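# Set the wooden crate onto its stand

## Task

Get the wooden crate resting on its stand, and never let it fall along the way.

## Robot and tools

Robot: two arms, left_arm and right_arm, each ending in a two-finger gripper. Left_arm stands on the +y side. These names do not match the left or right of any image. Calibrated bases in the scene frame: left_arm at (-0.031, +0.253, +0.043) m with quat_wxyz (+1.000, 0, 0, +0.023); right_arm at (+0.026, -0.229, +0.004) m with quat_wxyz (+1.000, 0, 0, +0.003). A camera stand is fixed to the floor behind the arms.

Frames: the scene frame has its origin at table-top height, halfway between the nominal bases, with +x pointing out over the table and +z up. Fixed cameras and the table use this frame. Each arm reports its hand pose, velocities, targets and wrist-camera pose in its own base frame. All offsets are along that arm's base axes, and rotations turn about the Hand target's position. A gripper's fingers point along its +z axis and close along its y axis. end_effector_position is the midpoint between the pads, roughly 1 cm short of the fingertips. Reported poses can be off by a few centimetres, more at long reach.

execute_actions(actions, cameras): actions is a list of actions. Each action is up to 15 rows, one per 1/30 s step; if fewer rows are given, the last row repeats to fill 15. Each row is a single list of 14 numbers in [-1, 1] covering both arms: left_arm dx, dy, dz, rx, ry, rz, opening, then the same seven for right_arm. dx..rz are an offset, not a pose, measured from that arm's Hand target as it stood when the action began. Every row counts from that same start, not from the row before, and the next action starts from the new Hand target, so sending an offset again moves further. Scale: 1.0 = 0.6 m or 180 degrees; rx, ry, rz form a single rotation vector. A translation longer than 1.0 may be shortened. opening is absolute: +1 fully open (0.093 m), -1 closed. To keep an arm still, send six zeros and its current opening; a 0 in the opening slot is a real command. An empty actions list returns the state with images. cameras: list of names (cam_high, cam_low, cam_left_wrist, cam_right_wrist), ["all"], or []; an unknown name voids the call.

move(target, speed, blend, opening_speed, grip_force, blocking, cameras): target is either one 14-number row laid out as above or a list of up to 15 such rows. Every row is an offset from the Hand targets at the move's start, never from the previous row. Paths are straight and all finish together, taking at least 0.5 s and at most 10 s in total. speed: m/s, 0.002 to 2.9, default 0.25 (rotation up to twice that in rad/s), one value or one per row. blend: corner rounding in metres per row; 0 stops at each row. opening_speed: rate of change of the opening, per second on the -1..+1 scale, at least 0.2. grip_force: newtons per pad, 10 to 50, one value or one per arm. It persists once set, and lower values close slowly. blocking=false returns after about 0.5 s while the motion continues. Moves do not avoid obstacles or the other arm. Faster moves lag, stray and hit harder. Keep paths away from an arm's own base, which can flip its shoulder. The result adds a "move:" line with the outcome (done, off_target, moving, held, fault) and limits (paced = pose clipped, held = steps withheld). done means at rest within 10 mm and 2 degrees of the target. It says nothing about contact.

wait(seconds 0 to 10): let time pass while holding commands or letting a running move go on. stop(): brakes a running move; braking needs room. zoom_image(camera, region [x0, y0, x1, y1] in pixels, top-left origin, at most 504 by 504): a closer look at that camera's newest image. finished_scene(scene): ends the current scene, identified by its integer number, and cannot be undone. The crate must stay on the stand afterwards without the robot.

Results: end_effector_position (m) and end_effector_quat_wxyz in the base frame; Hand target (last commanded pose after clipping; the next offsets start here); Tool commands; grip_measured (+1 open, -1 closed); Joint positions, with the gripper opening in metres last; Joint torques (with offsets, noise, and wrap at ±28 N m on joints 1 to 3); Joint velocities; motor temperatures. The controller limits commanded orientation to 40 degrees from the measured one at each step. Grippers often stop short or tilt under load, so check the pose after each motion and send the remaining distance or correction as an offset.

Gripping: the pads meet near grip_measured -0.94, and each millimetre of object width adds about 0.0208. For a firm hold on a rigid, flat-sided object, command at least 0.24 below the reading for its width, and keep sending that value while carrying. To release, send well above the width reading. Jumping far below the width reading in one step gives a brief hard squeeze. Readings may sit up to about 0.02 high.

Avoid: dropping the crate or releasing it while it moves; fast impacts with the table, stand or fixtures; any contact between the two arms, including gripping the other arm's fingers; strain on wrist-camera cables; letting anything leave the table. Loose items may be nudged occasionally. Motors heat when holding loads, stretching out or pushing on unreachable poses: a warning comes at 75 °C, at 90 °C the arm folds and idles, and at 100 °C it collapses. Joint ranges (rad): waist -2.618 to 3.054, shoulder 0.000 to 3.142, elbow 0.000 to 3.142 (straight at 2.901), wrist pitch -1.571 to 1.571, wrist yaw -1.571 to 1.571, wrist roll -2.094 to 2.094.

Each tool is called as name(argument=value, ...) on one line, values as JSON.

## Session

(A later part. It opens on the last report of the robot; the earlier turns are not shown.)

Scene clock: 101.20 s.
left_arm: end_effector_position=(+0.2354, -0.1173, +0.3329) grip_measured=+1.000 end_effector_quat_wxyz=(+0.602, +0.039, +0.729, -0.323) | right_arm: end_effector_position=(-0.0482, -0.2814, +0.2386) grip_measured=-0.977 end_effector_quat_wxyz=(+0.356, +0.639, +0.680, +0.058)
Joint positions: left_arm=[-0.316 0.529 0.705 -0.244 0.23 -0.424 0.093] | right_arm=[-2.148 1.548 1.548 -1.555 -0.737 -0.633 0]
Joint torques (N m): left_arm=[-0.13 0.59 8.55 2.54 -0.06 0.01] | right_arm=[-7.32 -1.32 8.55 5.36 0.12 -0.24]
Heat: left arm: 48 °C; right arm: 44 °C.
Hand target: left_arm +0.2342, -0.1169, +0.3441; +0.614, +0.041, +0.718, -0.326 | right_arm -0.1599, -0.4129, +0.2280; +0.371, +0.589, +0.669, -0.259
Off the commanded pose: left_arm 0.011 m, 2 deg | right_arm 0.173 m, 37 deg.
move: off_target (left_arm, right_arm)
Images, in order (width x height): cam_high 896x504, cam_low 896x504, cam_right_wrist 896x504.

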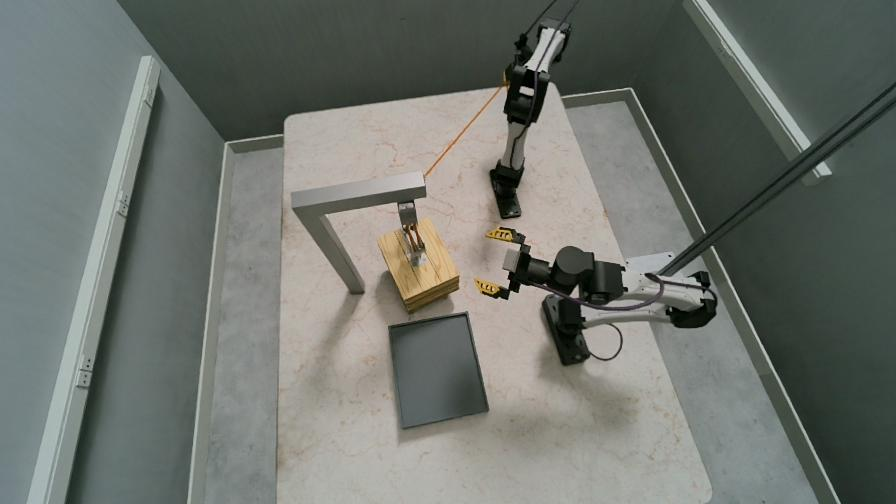

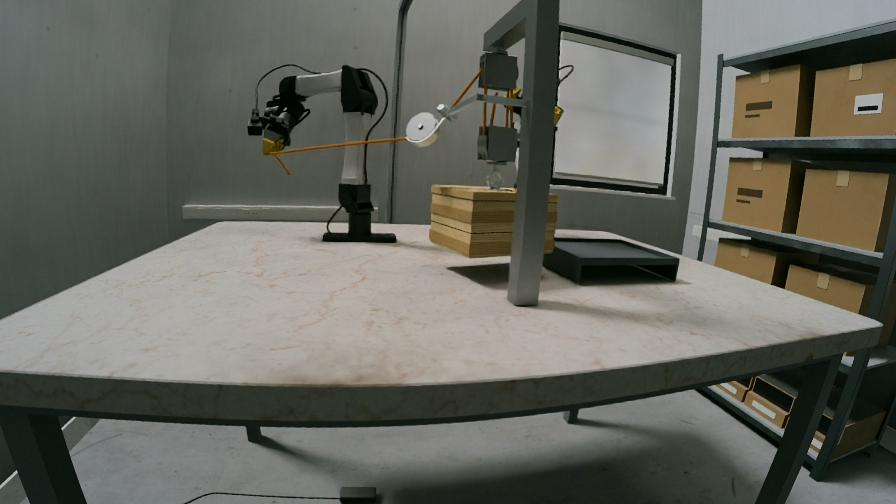

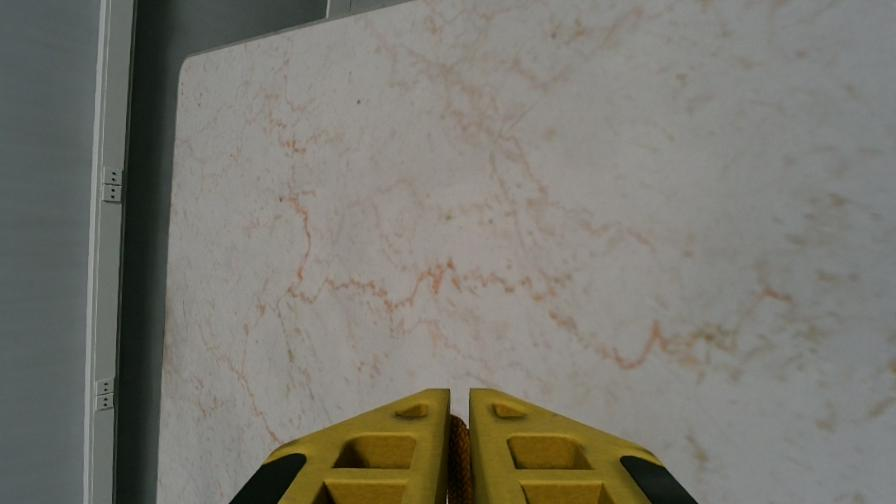

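move(target=[0,0,0,0,0,0,1, -0.067,-0.07,0.06,0.02,0.029,-0.109,-1], speed=0.1, cameras=["cam_low","cam_high","cam_right_wrist"])

Scene clock: 106.87 s.
left_arm: end_effector_position=(+0.2354, -0.1173, +0.3329) grip_measured=+1.000 end_effector_quat_wxyz=(+0.602, +0.039, +0.729, -0.323) | right_arm: end_effector_position=(-0.0685, -0.3009, +0.2526) grip_measured=-0.977 end_effector_quat_wxyz=(+0.253, +0.747, +0.615, +0.026)
Joint positions: left_arm=[-0.316 0.529 0.705 -0.244 0.23 -0.424 0.093] | right_arm=[-2.054 1.602 1.748 -1.553 -0.489 -0.25 0]
Joint torques (N m): left_arm=[-0.08 0.58 8.54 2.54 -0.05 0.03] | right_arm=[-5.11 -0.73 12.05 5.69 1.65 -0.04]
Motor temperatures (°C): left_arm=[28 31 47 48 26 28 27] | right_arm=[35 32 45 54 33 27 30]
Heat: left arm: 48 °C; right arm: 54 °C.
Hand target: left_arm +0.2342, -0.1169, +0.3441; +0.614, +0.041, +0.718, -0.326 | right_arm -0.2001, -0.4549, +0.2639; +0.272, +0.696, +0.585, -0.315
Off the commanded pose: left_arm 0.011 m, 2 deg | right_arm 0.203 m, 41 deg; orientation clipped.
move: off_target (left_arm, right_arm); limits=paced
Images, in order (width x height): cam_high 896x504, cam_low 896x504, cam_right_wrist 896x504.

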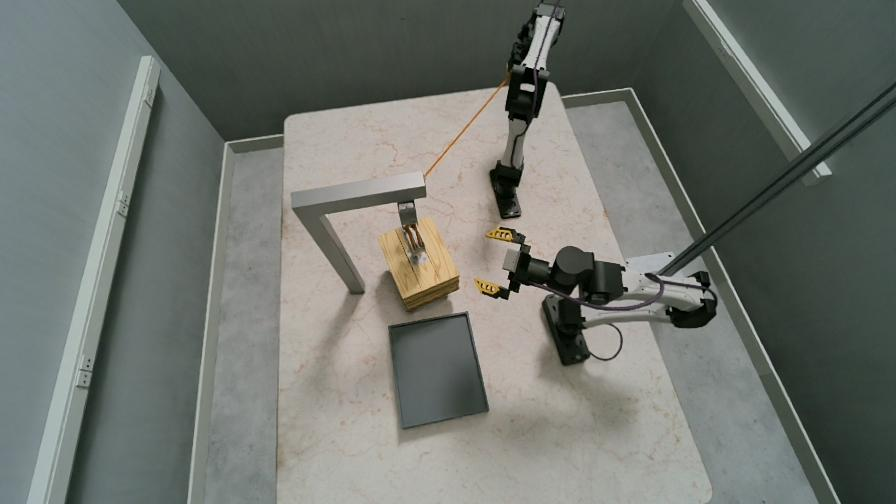

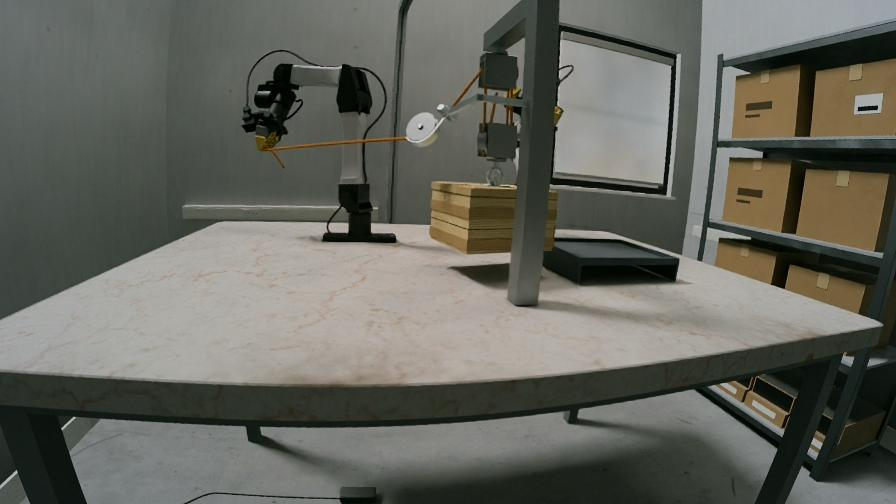

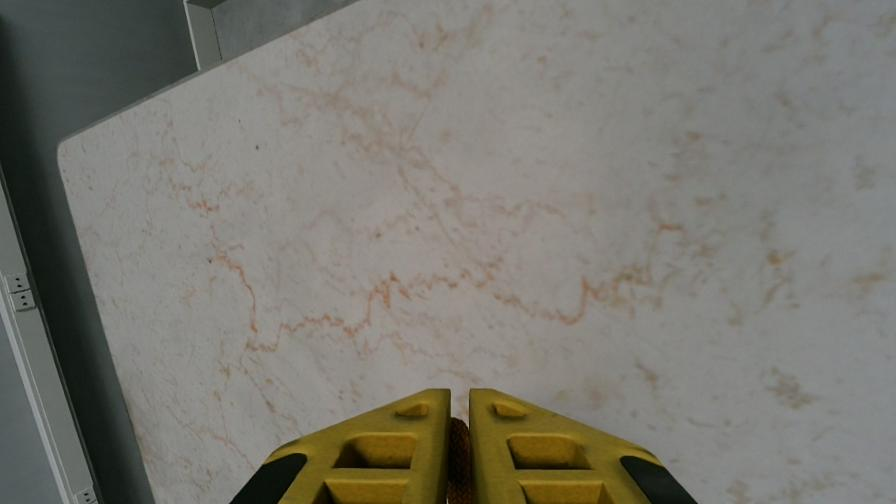

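move(target=[0,0,0,0,0,0,1, 0.24,0.32,-0.05,0,0,0.1,-1], speed=0.15, cameras=["cam_low"])

Scene clock: 111.00 s.
left_arm: end_effector_position=(+0.2354, -0.1173, +0.3329) grip_measured=+1.000 end_effector_quat_wxyz=(+0.602, +0.039, +0.729, -0.323) | right_arm: end_effector_position=(+0.0075, -0.1897, +0.2235) grip_measured=-0.977 end_effector_quat_wxyz=(+0.347, +0.630, +0.690, -0.077)
Joint positions: left_arm=[-0.316 0.529 0.705 -0.244 0.23 -0.424 0.093] | right_arm=[-2.097 0.897 1.059 -1.375 -0.648 -0.496 0]
Joint torques (N m): left_arm=[-0.2 0.49 8.5 2.53 -0.05 0.02] | right_arm=[-3.52 0.68 5.85 4.3 0.82 -0.21]
Motor temperatures (°C): left_arm=[28 31 47 49 26 28 27] | right_arm=[34 32 45 58 33 27 30]
Heat: left arm: 49 °C; right arm: 58 °C.
Hand target: left_arm +0.2342, -0.1169, +0.3441; +0.614, +0.041, +0.718, -0.326 | right_arm -0.0560, -0.2629, +0.2341; +0.318, +0.596, +0.687, -0.269
Off the commanded pose: left_arm 0.011 m, 2 deg | right_arm 0.097 m, 23 deg.
move: off_target (left_arm, right_arm)
Images, in order (width x height): cam_low 896x504.

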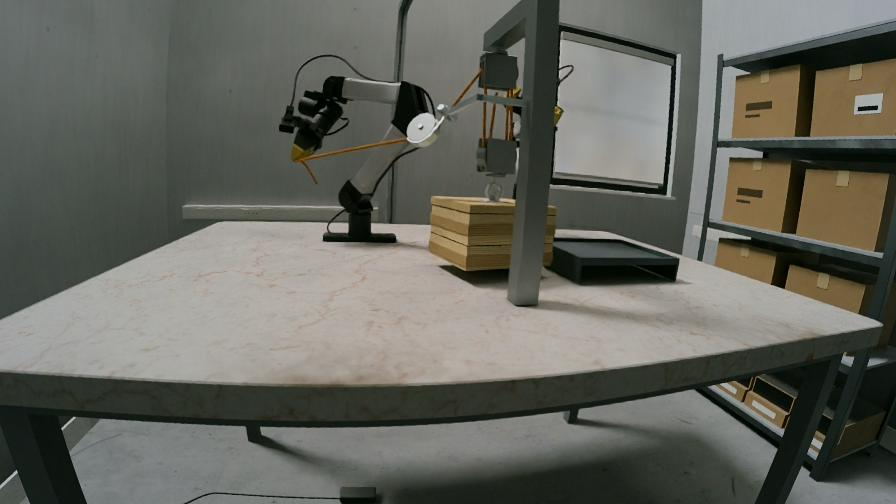

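move(target=[0,0,0,0,0,0,1, 0.42,0.17,-0.02,0,0,0.3,-1], speed=0.12, cameras=["cam_low","cam_high"])

Scene clock: 117.03 s.
left_arm: end_effector_position=(+0.2354, -0.1173, +0.3329) grip_measured=+1.000 end_effector_quat_wxyz=(+0.602, +0.039, +0.729, -0.323) | right_arm: end_effector_position=(+0.1941, -0.1577, +0.2241) grip_measured=-0.977 end_effector_quat_wxyz=(+0.406, +0.217, +0.883, -0.091)
Joint positions: left_arm=[-0.316 0.529 0.705 -0.244 0.23 -0.424 0.093] | right_arm=[-0.901 0.804 0.894 -0.853 -0.328 -0.279 0]
Joint torques (N m): left_arm=[-0.14 0.53 8.59 2.53 -0.05 0.01] | right_arm=[0.29 0.02 5.6 1.96 0 0.07]
Motor temperatures (°C): left_arm=[28 31 48 49 26 28 27] | right_arm=[34 31 44 57 32 27 30]
Heat: left arm: 49 °C; right arm: 57 °C.
Hand target: left_arm +0.2342, -0.1169, +0.3441; +0.614, +0.041, +0.718, -0.326 | right_arm +0.1960, -0.1609, +0.2220; +0.406, +0.219, +0.882, -0.095
Off the commanded pose: left_arm 0.011 m, 2 deg | right_arm 0.004 m, 1 deg.
move: off_target (left_arm)
Images, in order (width x height): cam_high 896x504, cam_low 896x504.

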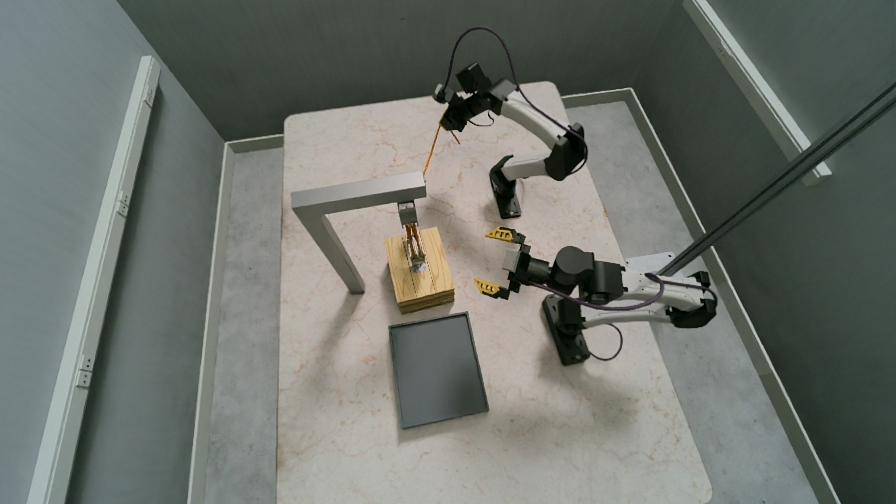

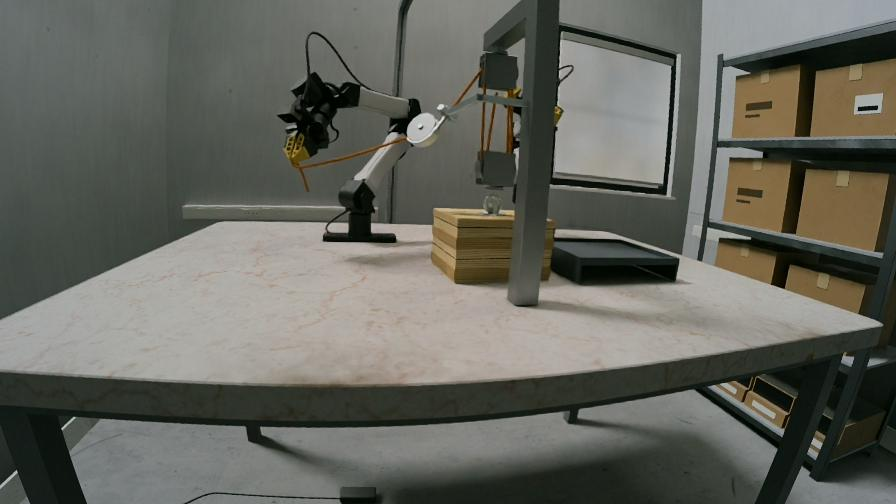

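move(target=[0.276,0.695,-0.073,0.2715,0.051,-0.258,1, 0,0,0,0,0,0,-1], cameras=["cam_left_wrist","cam_high"])

Scene clock: 129.00 s.
left_arm: end_effector_position=(+0.3998, +0.2989, +0.2955) grip_measured=+1.000 end_effector_quat_wxyz=(+0.484, +0.378, +0.788, +0.039) | right_arm: end_effector_position=(+0.1941, -0.1578, +0.2242) grip_measured=-0.977 end_effector_quat_wxyz=(+0.406, +0.217, +0.883, -0.091)
Joint positions: left_arm=[0.92 2.389 2.826 -1.584 0.952 1.593 0.093] | right_arm=[-0.901 0.804 0.894 -0.852 -0.328 -0.279 0]
Joint torques (N m): left_arm=[-0.05 -10.26 7.57 1.09 0.47 0.06] | right_arm=[0.28 0.02 5.59 1.96 0 0.06]
Motor temperatures (°C): left_arm=[28 32 48 48 26 28 27] | right_arm=[33 31 43 49 32 27 30]
Heat: left arm: 48 °C; right arm: 49 °C.
Hand target: left_arm +0.3998, +0.3002, +0.3003; +0.313, +0.530, +0.757, -0.219 | right_arm +0.1959, -0.1609, +0.2220; +0.406, +0.219, +0.882, -0.095
Off the commanded pose: left_arm 0.005 m, 40 deg | right_arm 0.004 m, 1 deg.
joint sent to its limit (left arm) — joint 4 (wrist pitch), lower limit. The joint targets are off in orientation, not in position.
move: off_target (left_arm)
Images, in order (width x height): cam_high 896x504, cam_left_wrist 896x504.

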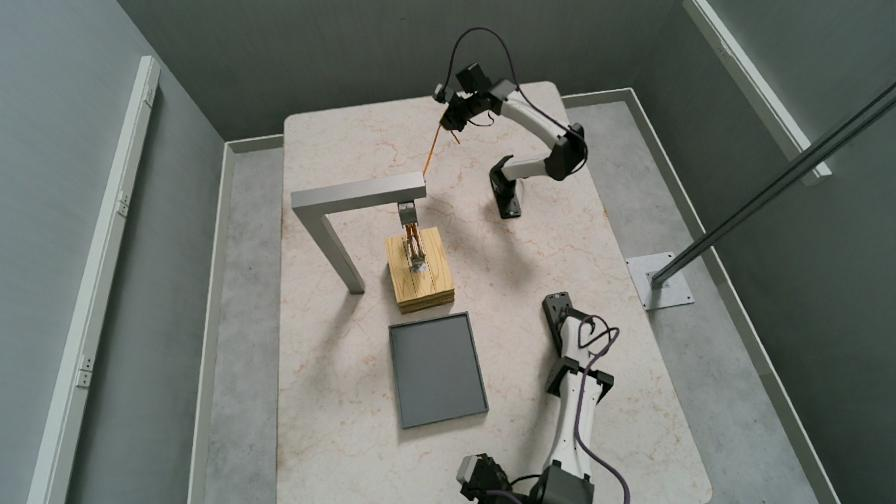

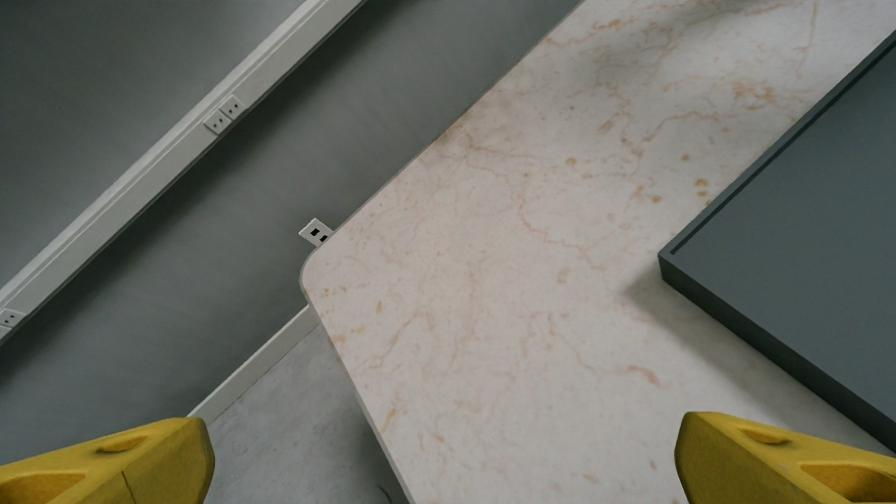

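move(target=[0,0.04,-0.05,-0.06,0.342,0.827,0, 0,0,0,0,0,0,-1], cameras=["cam_left_wrist","cam_high","cam_low"])

Scene clock: 138.40 s.
left_arm: end_effector_position=(+0.3966, +0.3203, +0.2650) grip_measured=+0.003 end_effector_quat_wxyz=(-0.259, +0.677, -0.689, +0.020) | right_arm: end_effector_position=(+0.1941, -0.1578, +0.2242) grip_measured=-0.977 end_effector_quat_wxyz=(+0.406, +0.217, +0.883, -0.091)
Joint positions: left_arm=[0.675 2.335 2.839 -1.55 -0.013 -0.875 0.045] | right_arm=[-0.901 0.804 0.894 -0.852 -0.328 -0.279 0]
Joint torques (N m): left_arm=[0.23 -9.62 7.87 1.64 -0.03 -0.06] | right_arm=[0.28 0.02 5.59 1.96 0 0.06]
Heat: left arm: 47 °C; right arm: 46 °C.
Hand target: left_arm +0.3998, +0.3241, +0.2705; +0.000, +0.706, -0.708, +0.000 | right_arm +0.1959, -0.1609, +0.2220; +0.406, +0.219, +0.882, -0.095
Off the commanded pose: left_arm 0.007 m, 30 deg | right_arm 0.004 m, 1 deg.
elbow stopped short (left arm): the move would have taken joint 3 (elbow) straighter than the controller allows.
move: off_target (left_arm)
Images, in order (width x height): cam_high 896x504, cam_low 896x504, cam_left_wrist 896x504.

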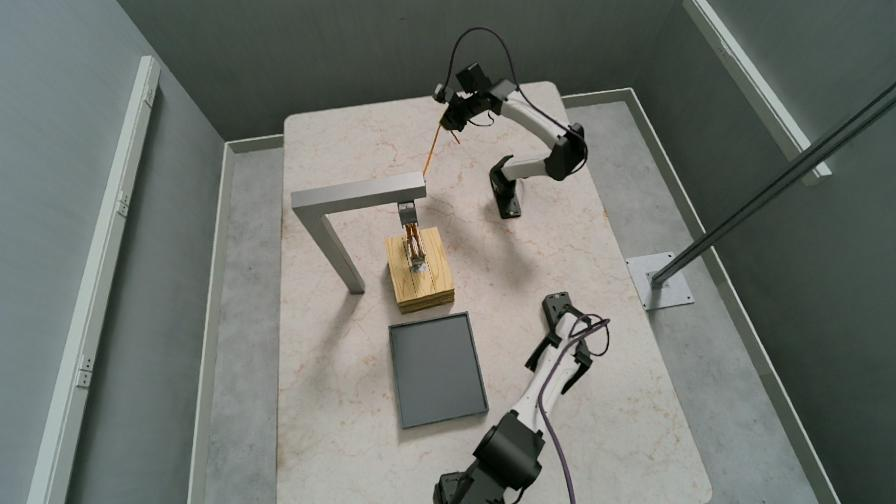

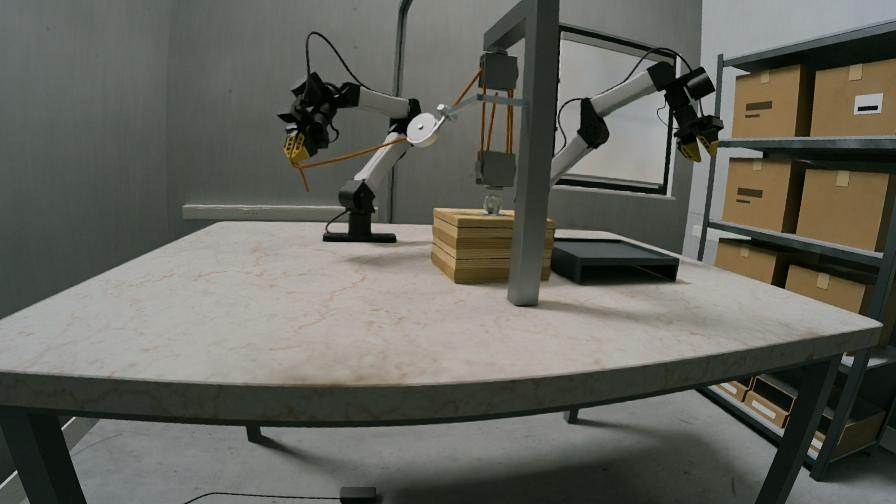

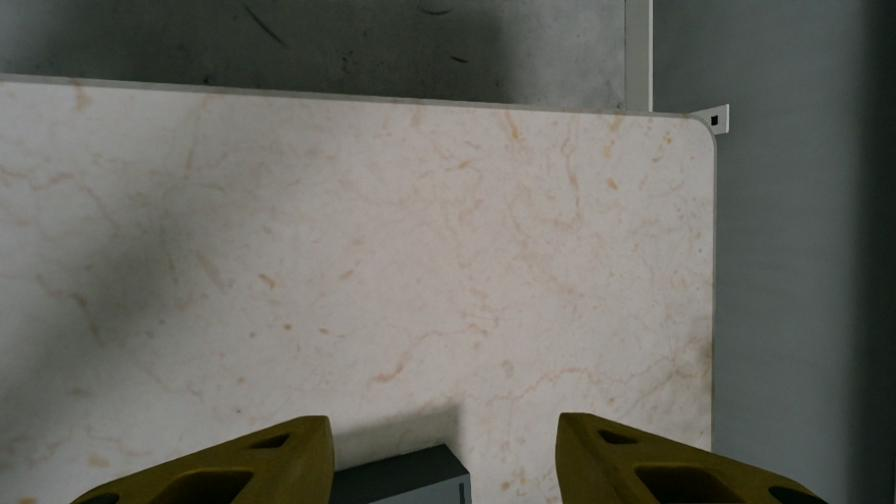

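move(target=[0.05,0.0,-0.2,0,0,0,0, 0,0,0,0,0,0,-1], cameras=["cam_left_wrist","cam_high","cam_low"])

Scene clock: 142.97 s.
left_arm: end_effector_position=(+0.4214, +0.3230, +0.1442) grip_measured=+0.003 end_effector_quat_wxyz=(-0.140, +0.698, -0.703, +0.013) | right_arm: end_effector_position=(+0.1941, -0.1578, +0.2242) grip_measured=-0.977 end_effector_quat_wxyz=(+0.406, +0.217, +0.883, -0.091)
Joint positions: left_arm=[0.651 2.578 2.845 -1.557 -0.01 -0.911 0.045] | right_arm=[-0.901 0.804 0.894 -0.852 -0.328 -0.279 0]
Joint torques (N m): left_arm=[-0.83 -11.88 7.69 1.25 -0.05 -0.09] | right_arm=[0.28 0.01 5.6 1.96 0 0.06]
Heat: left arm: 46 °C; right arm: 46 °C.
Hand target: left_arm +0.4298, +0.3241, +0.1504; +0.000, +0.706, -0.708, +0.000 | right_arm +0.1959, -0.1609, +0.2220; +0.406, +0.219, +0.882, -0.095
Off the commanded pose: left_arm 0.011 m, 16 deg | right_arm 0.004 m, 1 deg.
elbow stopped short (left arm): the move would have taken joint 3 (elbow) straighter than the controller allows.
move: off_target (left_arm)
Images, in order (width x height): cam_high 896x504, cam_low 896x504, cam_left_wrist 896x504.

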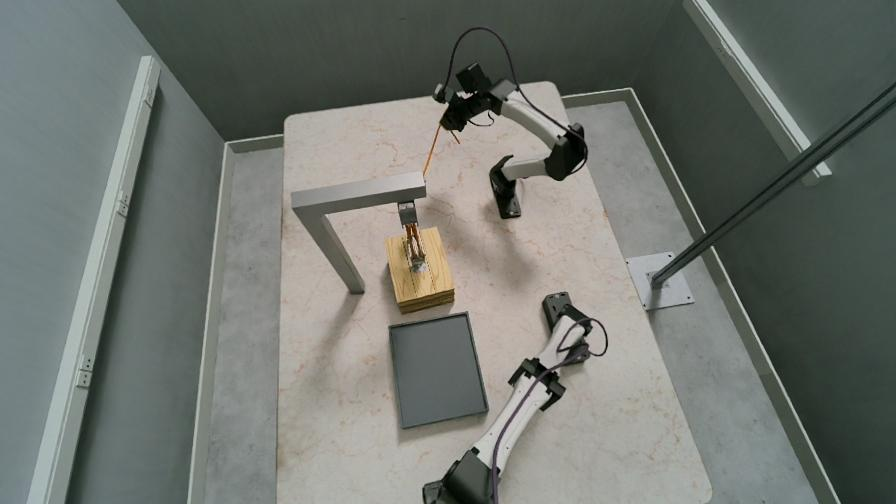

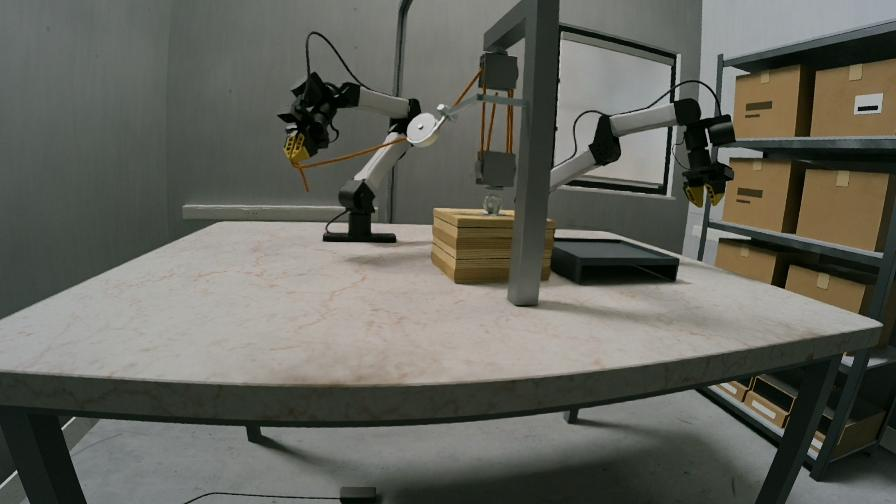

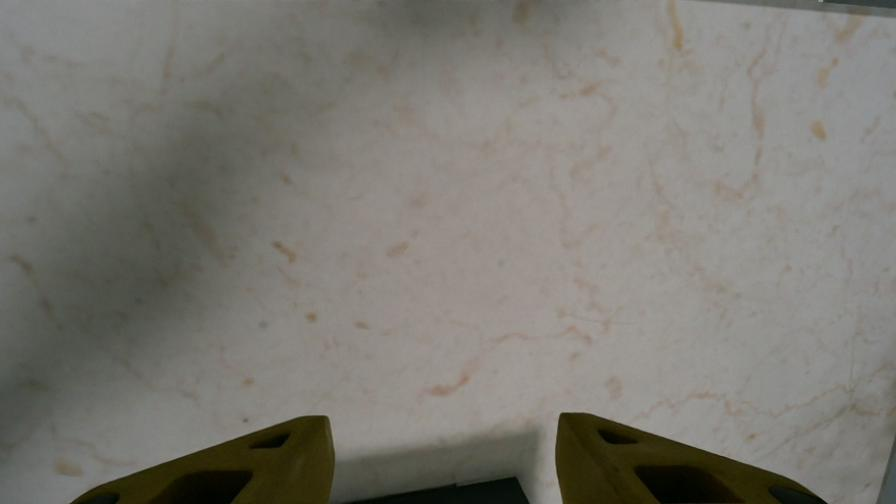

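move(target=[-0.155,-0.03,-0.10,0,0,0,0.4, 0,0,0,0,0,0,-1], cameras=["cam_left_wrist","cam_high","cam_low"])

Scene clock: 145.77 s.
left_arm: end_effector_position=(+0.3328, +0.3024, +0.0672) grip_measured=+0.397 end_effector_quat_wxyz=(+0.033, +0.708, -0.705, -0.003) | right_arm: end_effector_position=(+0.1941, -0.1578, +0.2242) grip_measured=-0.977 end_effector_quat_wxyz=(+0.406, +0.217, +0.883, -0.091)
Joint positions: left_arm=[0.737 2.398 2.224 -1.464 -0.002 -0.838 0.064] | right_arm=[-0.901 0.804 0.894 -0.852 -0.328 -0.279 0]
Joint torques (N m): left_arm=[-0.1 -16.32 5.85 0.51 -0.1 0.08] | right_arm=[0.28 0.02 5.59 1.96 0 0.06]
Motor temperatures (°C): left_arm=[28 37 46 44 26 28 27] | right_arm=[32 31 42 45 31 27 30]
Heat: left arm: 46 °C; right arm: 45 °C.
Hand target: left_arm +0.3367, +0.3061, +0.0903; +0.000, +0.706, -0.708, +0.000 | right_arm +0.1959, -0.1609, +0.2220; +0.406, +0.219, +0.882, -0.095
Off the commanded pose: left_arm 0.024 m, 4 deg | right_arm 0.004 m, 1 deg.
move: off_target (left_arm)
Images, in order (width x height): cam_high 896x504, cam_low 896x504, cam_left_wrist 896x504.

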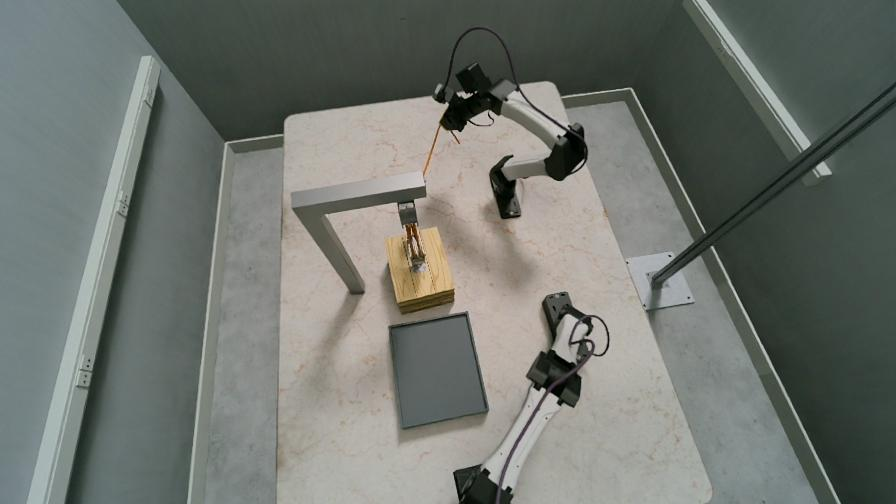

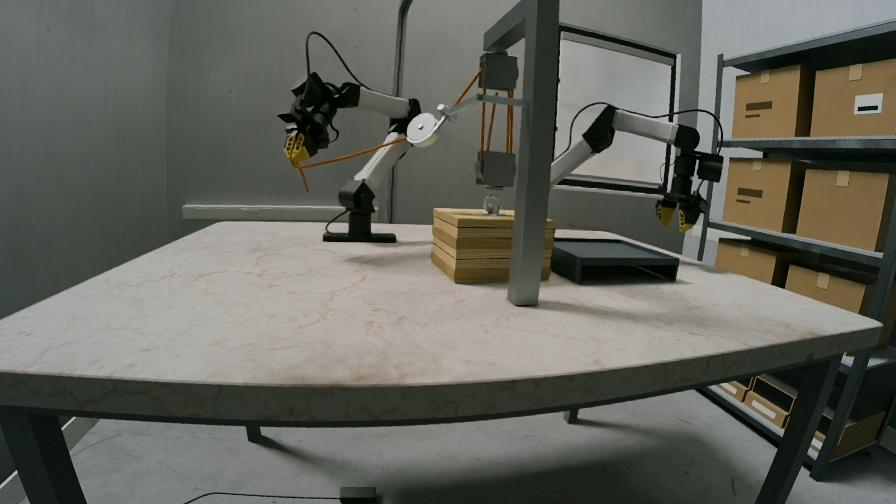

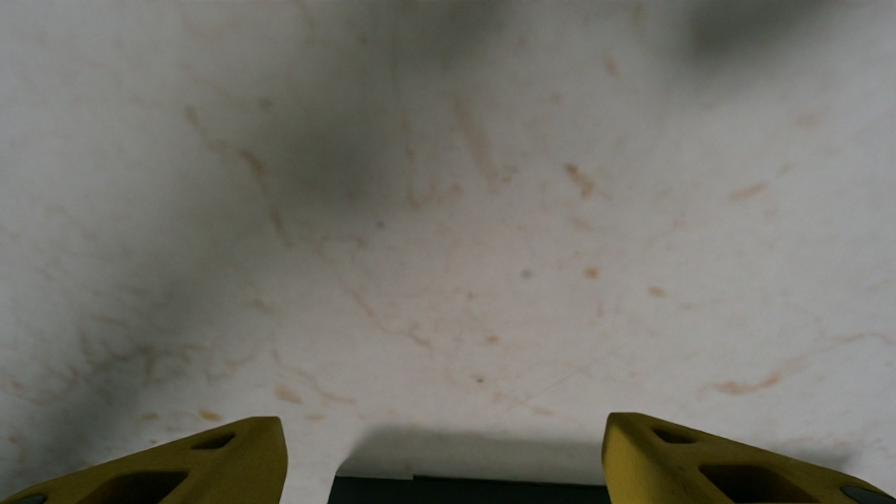

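move(target=[0.07,0.02,-0.145,0,0,0,0.4, 0,0,0,0,0,0,-1], speed=0.15, cameras=["cam_left_wrist","cam_high","cam_low"])

Scene clock: 149.00 s.
left_arm: end_effector_position=(+0.3691, +0.3129, -0.0022) grip_measured=+0.397 end_effector_quat_wxyz=(+0.019, +0.704, -0.710, -0.002) | right_arm: end_effector_position=(+0.1941, -0.1578, +0.2242) grip_measured=-0.977 end_effector_quat_wxyz=(+0.406, +0.217, +0.883, -0.091)
Joint positions: left_arm=[0.702 2.567 2.26 -1.303 -0.002 -0.86 0.064] | right_arm=[-0.901 0.804 0.894 -0.852 -0.328 -0.279 0]
Joint torques (N m): left_arm=[-0.57 -11.97 8.68 0.53 -0.08 -0.1] | right_arm=[0.28 0.02 5.59 1.96 0 0.06]
Heat: left arm: 46 °C; right arm: 45 °C.
Hand target: left_arm +0.3789, +0.3182, +0.0036; -0.001, +0.706, -0.708, +0.000 | right_arm +0.1959, -0.1609, +0.2220; +0.406, +0.219, +0.882, -0.095
Off the commanded pose: left_arm 0.012 m, 2 deg | right_arm 0.004 m, 1 deg.
move: off_target (left_arm)
Images, in order (width x height): cam_high 896x504, cam_low 896x504, cam_left_wrist 896x504.

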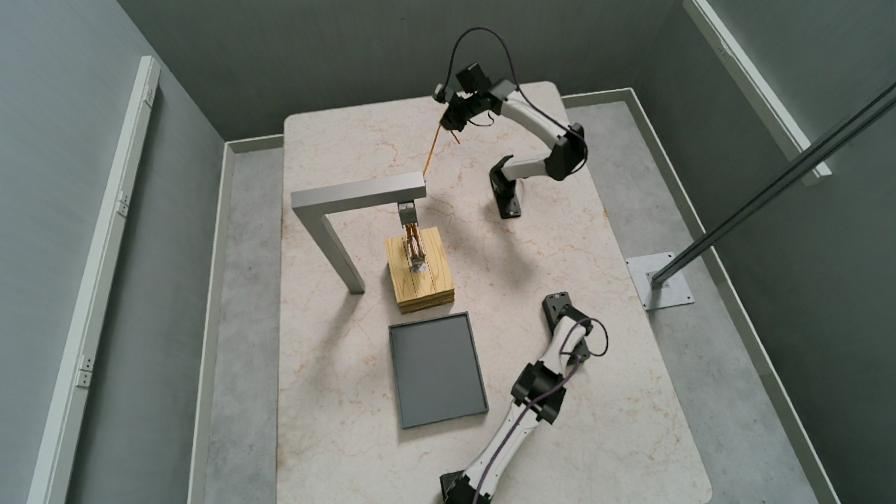

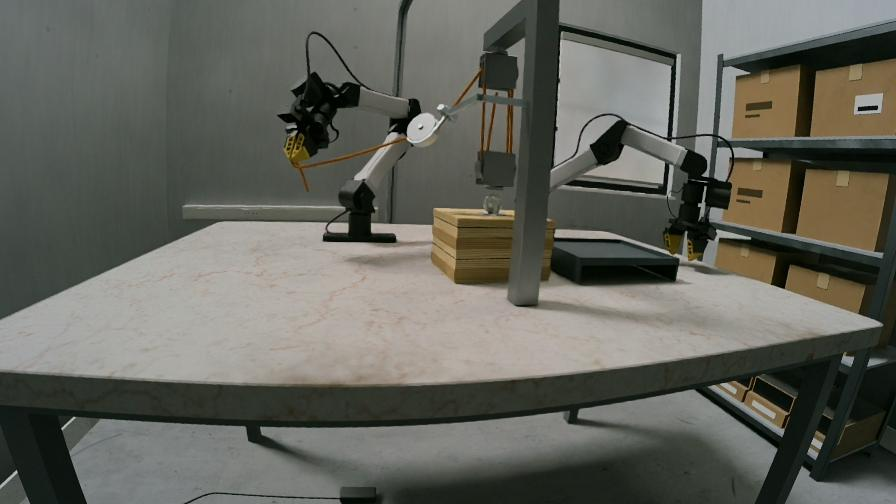

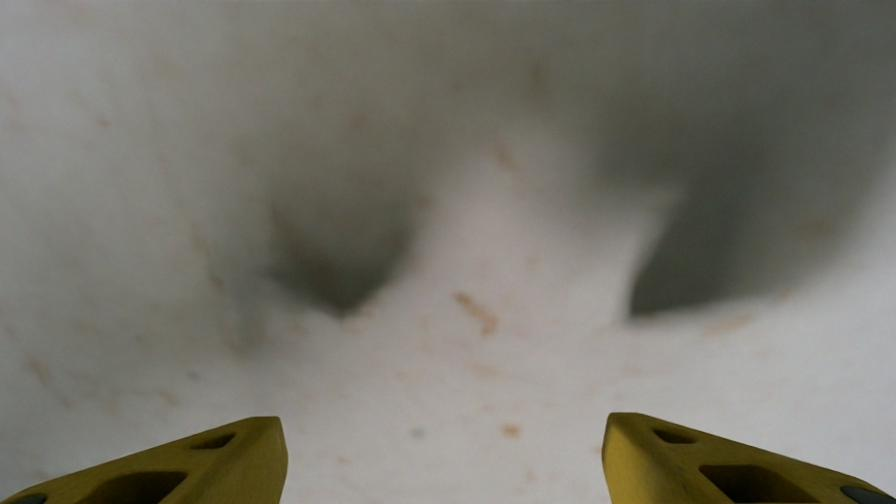

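move(target=[0.01,-0.09,0,0,0,0,0.4, 0,0,0,0,0,0,-1], speed=0.08, cameras=["cam_left_wrist","cam_high","cam_low"])

Scene clock: 151.43 s.
left_arm: end_effector_position=(+0.3761, +0.2588, -0.0205) grip_measured=+0.397 end_effector_quat_wxyz=(+0.033, +0.702, -0.711, -0.007) | right_arm: end_effector_position=(+0.1941, -0.1578, +0.2242) grip_measured=-0.977 end_effector_quat_wxyz=(+0.406, +0.217, +0.883, -0.091)
Joint positions: left_arm=[0.602 2.472 2.009 -1.175 -0.002 -0.957 0.064] | right_arm=[-0.901 0.804 0.894 -0.852 -0.328 -0.279 0]
Joint torques (N m): left_arm=[-0.2 -16.58 5.7 0.49 -0.09 -0.08] | right_arm=[0.28 0.01 5.59 1.96 0 0.06]
Heat: left arm: 46 °C; right arm: 44 °C.
Hand target: left_arm +0.3848, +0.2641, +0.0034; +0.000, +0.706, -0.708, +0.000 | right_arm +0.1959, -0.1609, +0.2220; +0.406, +0.219, +0.882, -0.095
Off the commanded pose: left_arm 0.026 m, 4 deg | right_arm 0.004 m, 1 deg.
move: off_target (left_arm)
Images, in order (width x height): cam_high 896x504, cam_low 896x504, cam_left_wrist 896x504.

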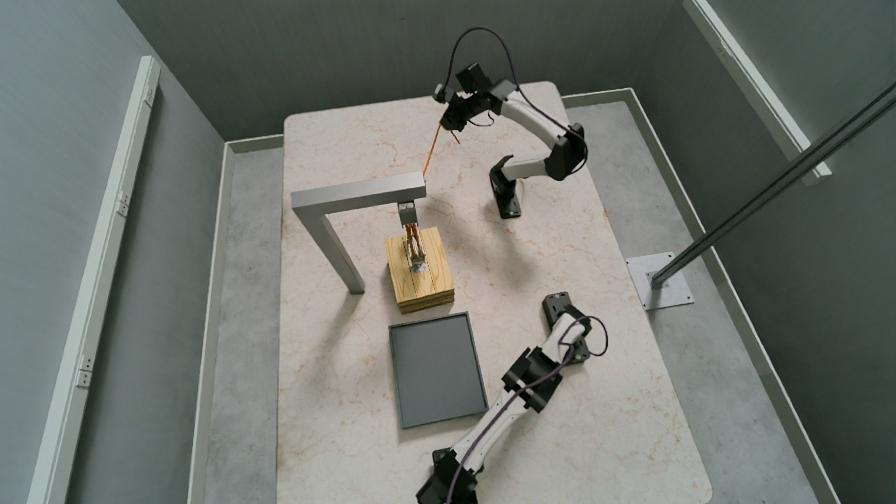

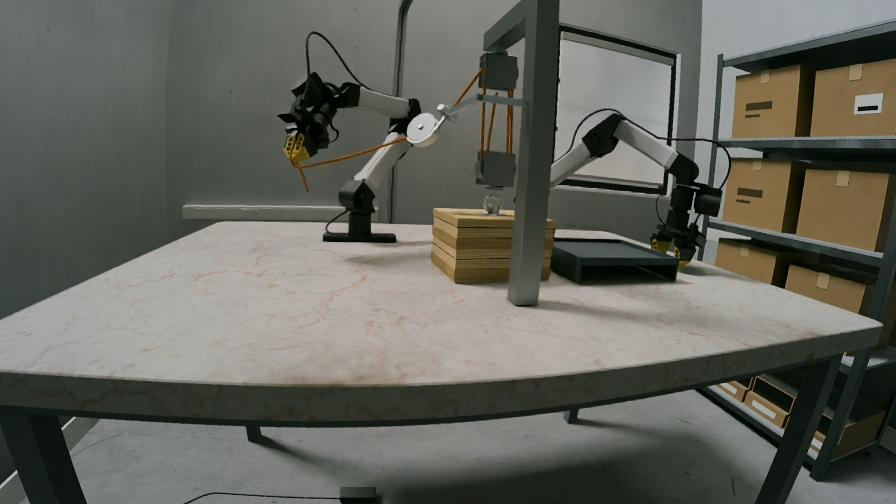

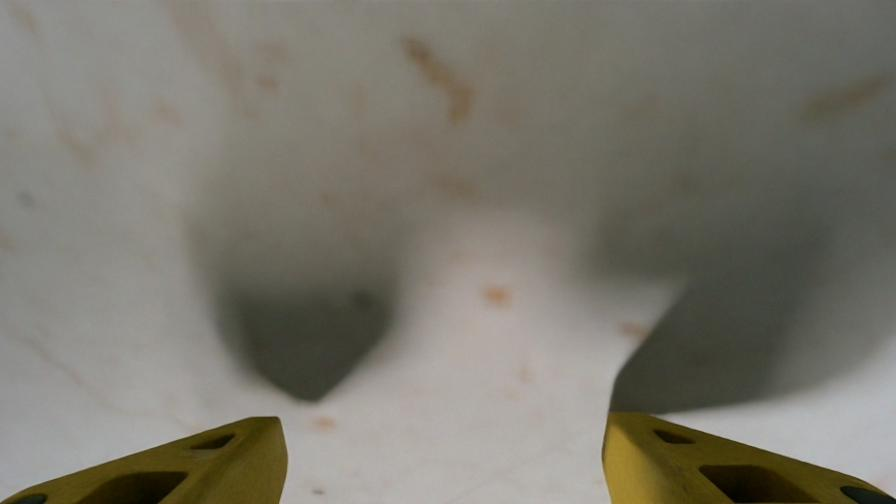

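move(target=[0.0,-0.09,0.02,0,0,0,0.4, 0,0,0,0,0,0,-1], speed=0.08, cameras=["cam_left_wrist","cam_high","cam_low"])

Scene clock: 154.97 s.
left_arm: end_effector_position=(+0.3766, +0.2071, -0.0051) grip_measured=+0.397 end_effector_quat_wxyz=(+0.030, +0.703, -0.710, -0.009) | right_arm: end_effector_position=(+0.1941, -0.1578, +0.2242) grip_measured=-0.977 end_effector_quat_wxyz=(+0.406, +0.217, +0.883, -0.091)
Joint positions: left_arm=[0.502 2.332 1.82 -1.121 -0.002 -1.058 0.064] | right_arm=[-0.901 0.804 0.894 -0.852 -0.328 -0.279 0]
Joint torques (N m): left_arm=[-0.35 -15.51 5.7 0.49 -0.09 -0.11] | right_arm=[0.28 0.02 5.6 1.96 0 0.06]
Motor temperatures (°C): left_arm=[28 42 45 42 26 28 26] | right_arm=[32 30 42 44 31 27 30]
Heat: left arm: 45 °C; right arm: 44 °C.
Hand target: left_arm +0.3848, +0.2102, +0.0155; +0.000, +0.706, -0.708, +0.000 | right_arm +0.1959, -0.1609, +0.2220; +0.406, +0.219, +0.882, -0.095
Off the commanded pose: left_arm 0.022 m, 4 deg | right_arm 0.004 m, 1 deg.
move: off_target (left_arm)
Images, in order (width x height): cam_high 896x504, cam_low 896x504, cam_left_wrist 896x504.

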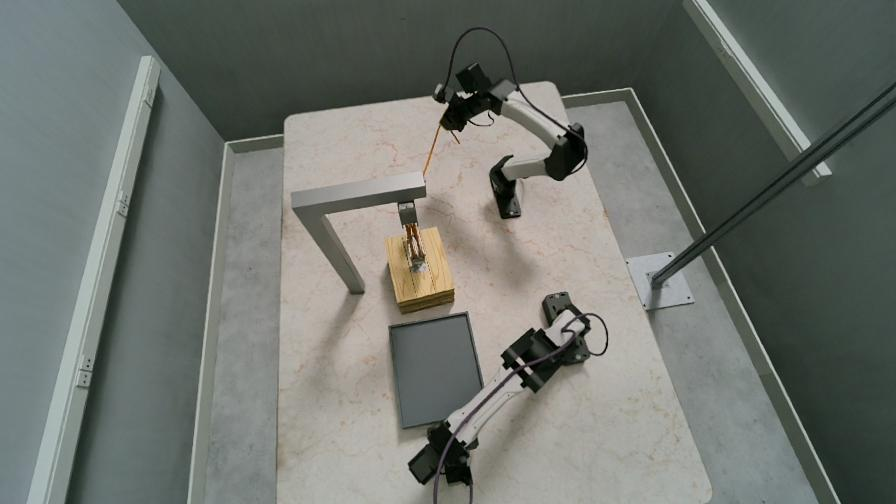

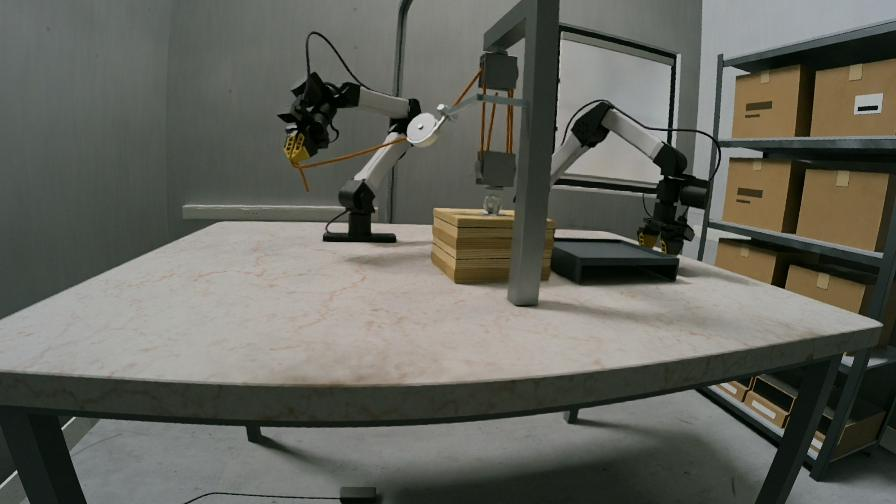

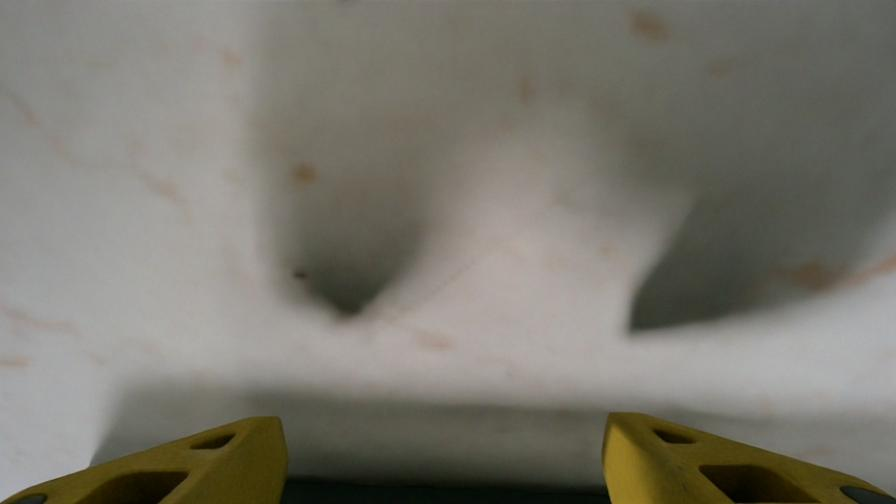

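move(target=[0.0,-0.08,-0.01,0,0,0,0.4, 0,0,0,0,0,0,-1], speed=0.06, cameras=["cam_left_wrist","cam_high"])

Scene clock: 157.47 s.
left_arm: end_effector_position=(+0.3761, +0.1686, -0.0070) grip_measured=+0.397 end_effector_quat_wxyz=(+0.019, +0.703, -0.711, -0.018) | right_arm: end_effector_position=(+0.1941, -0.1578, +0.2242) grip_measured=-0.977 end_effector_quat_wxyz=(+0.406, +0.217, +0.883, -0.091)
Joint positions: left_arm=[0.413 2.25 1.672 -1.041 -0.021 -1.147 0.064] | right_arm=[-0.901 0.804 0.894 -0.852 -0.328 -0.279 0]
Joint torques (N m): left_arm=[-1.52 -14.37 5.2 0.44 0.11 -0.22] | right_arm=[0.28 0.02 5.6 1.96 0 0.06]
Heat: left arm: 45 °C; right arm: 44 °C.
Hand target: left_arm +0.3849, +0.1622, +0.0094; +0.000, +0.706, -0.708, +0.000 | right_arm +0.1959, -0.1609, +0.2220; +0.406, +0.219, +0.882, -0.095
Off the commanded pose: left_arm 0.020 m, 3 deg | right_arm 0.004 m, 1 deg.
move: off_target (left_arm)
Images, in order (width x height): cam_high 896x504, cam_left_wrist 896x504.

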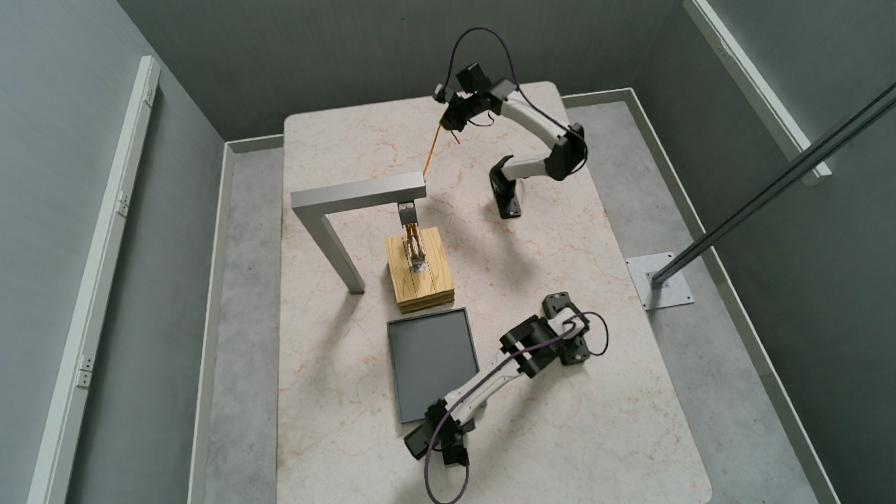

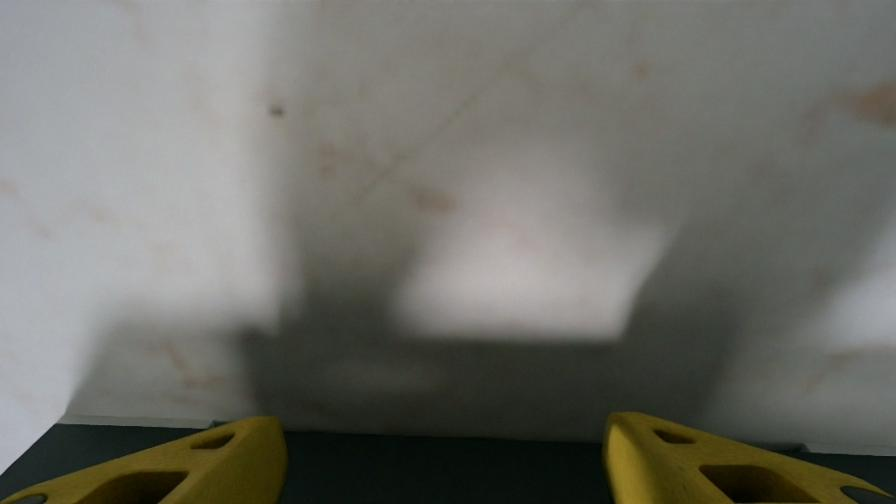

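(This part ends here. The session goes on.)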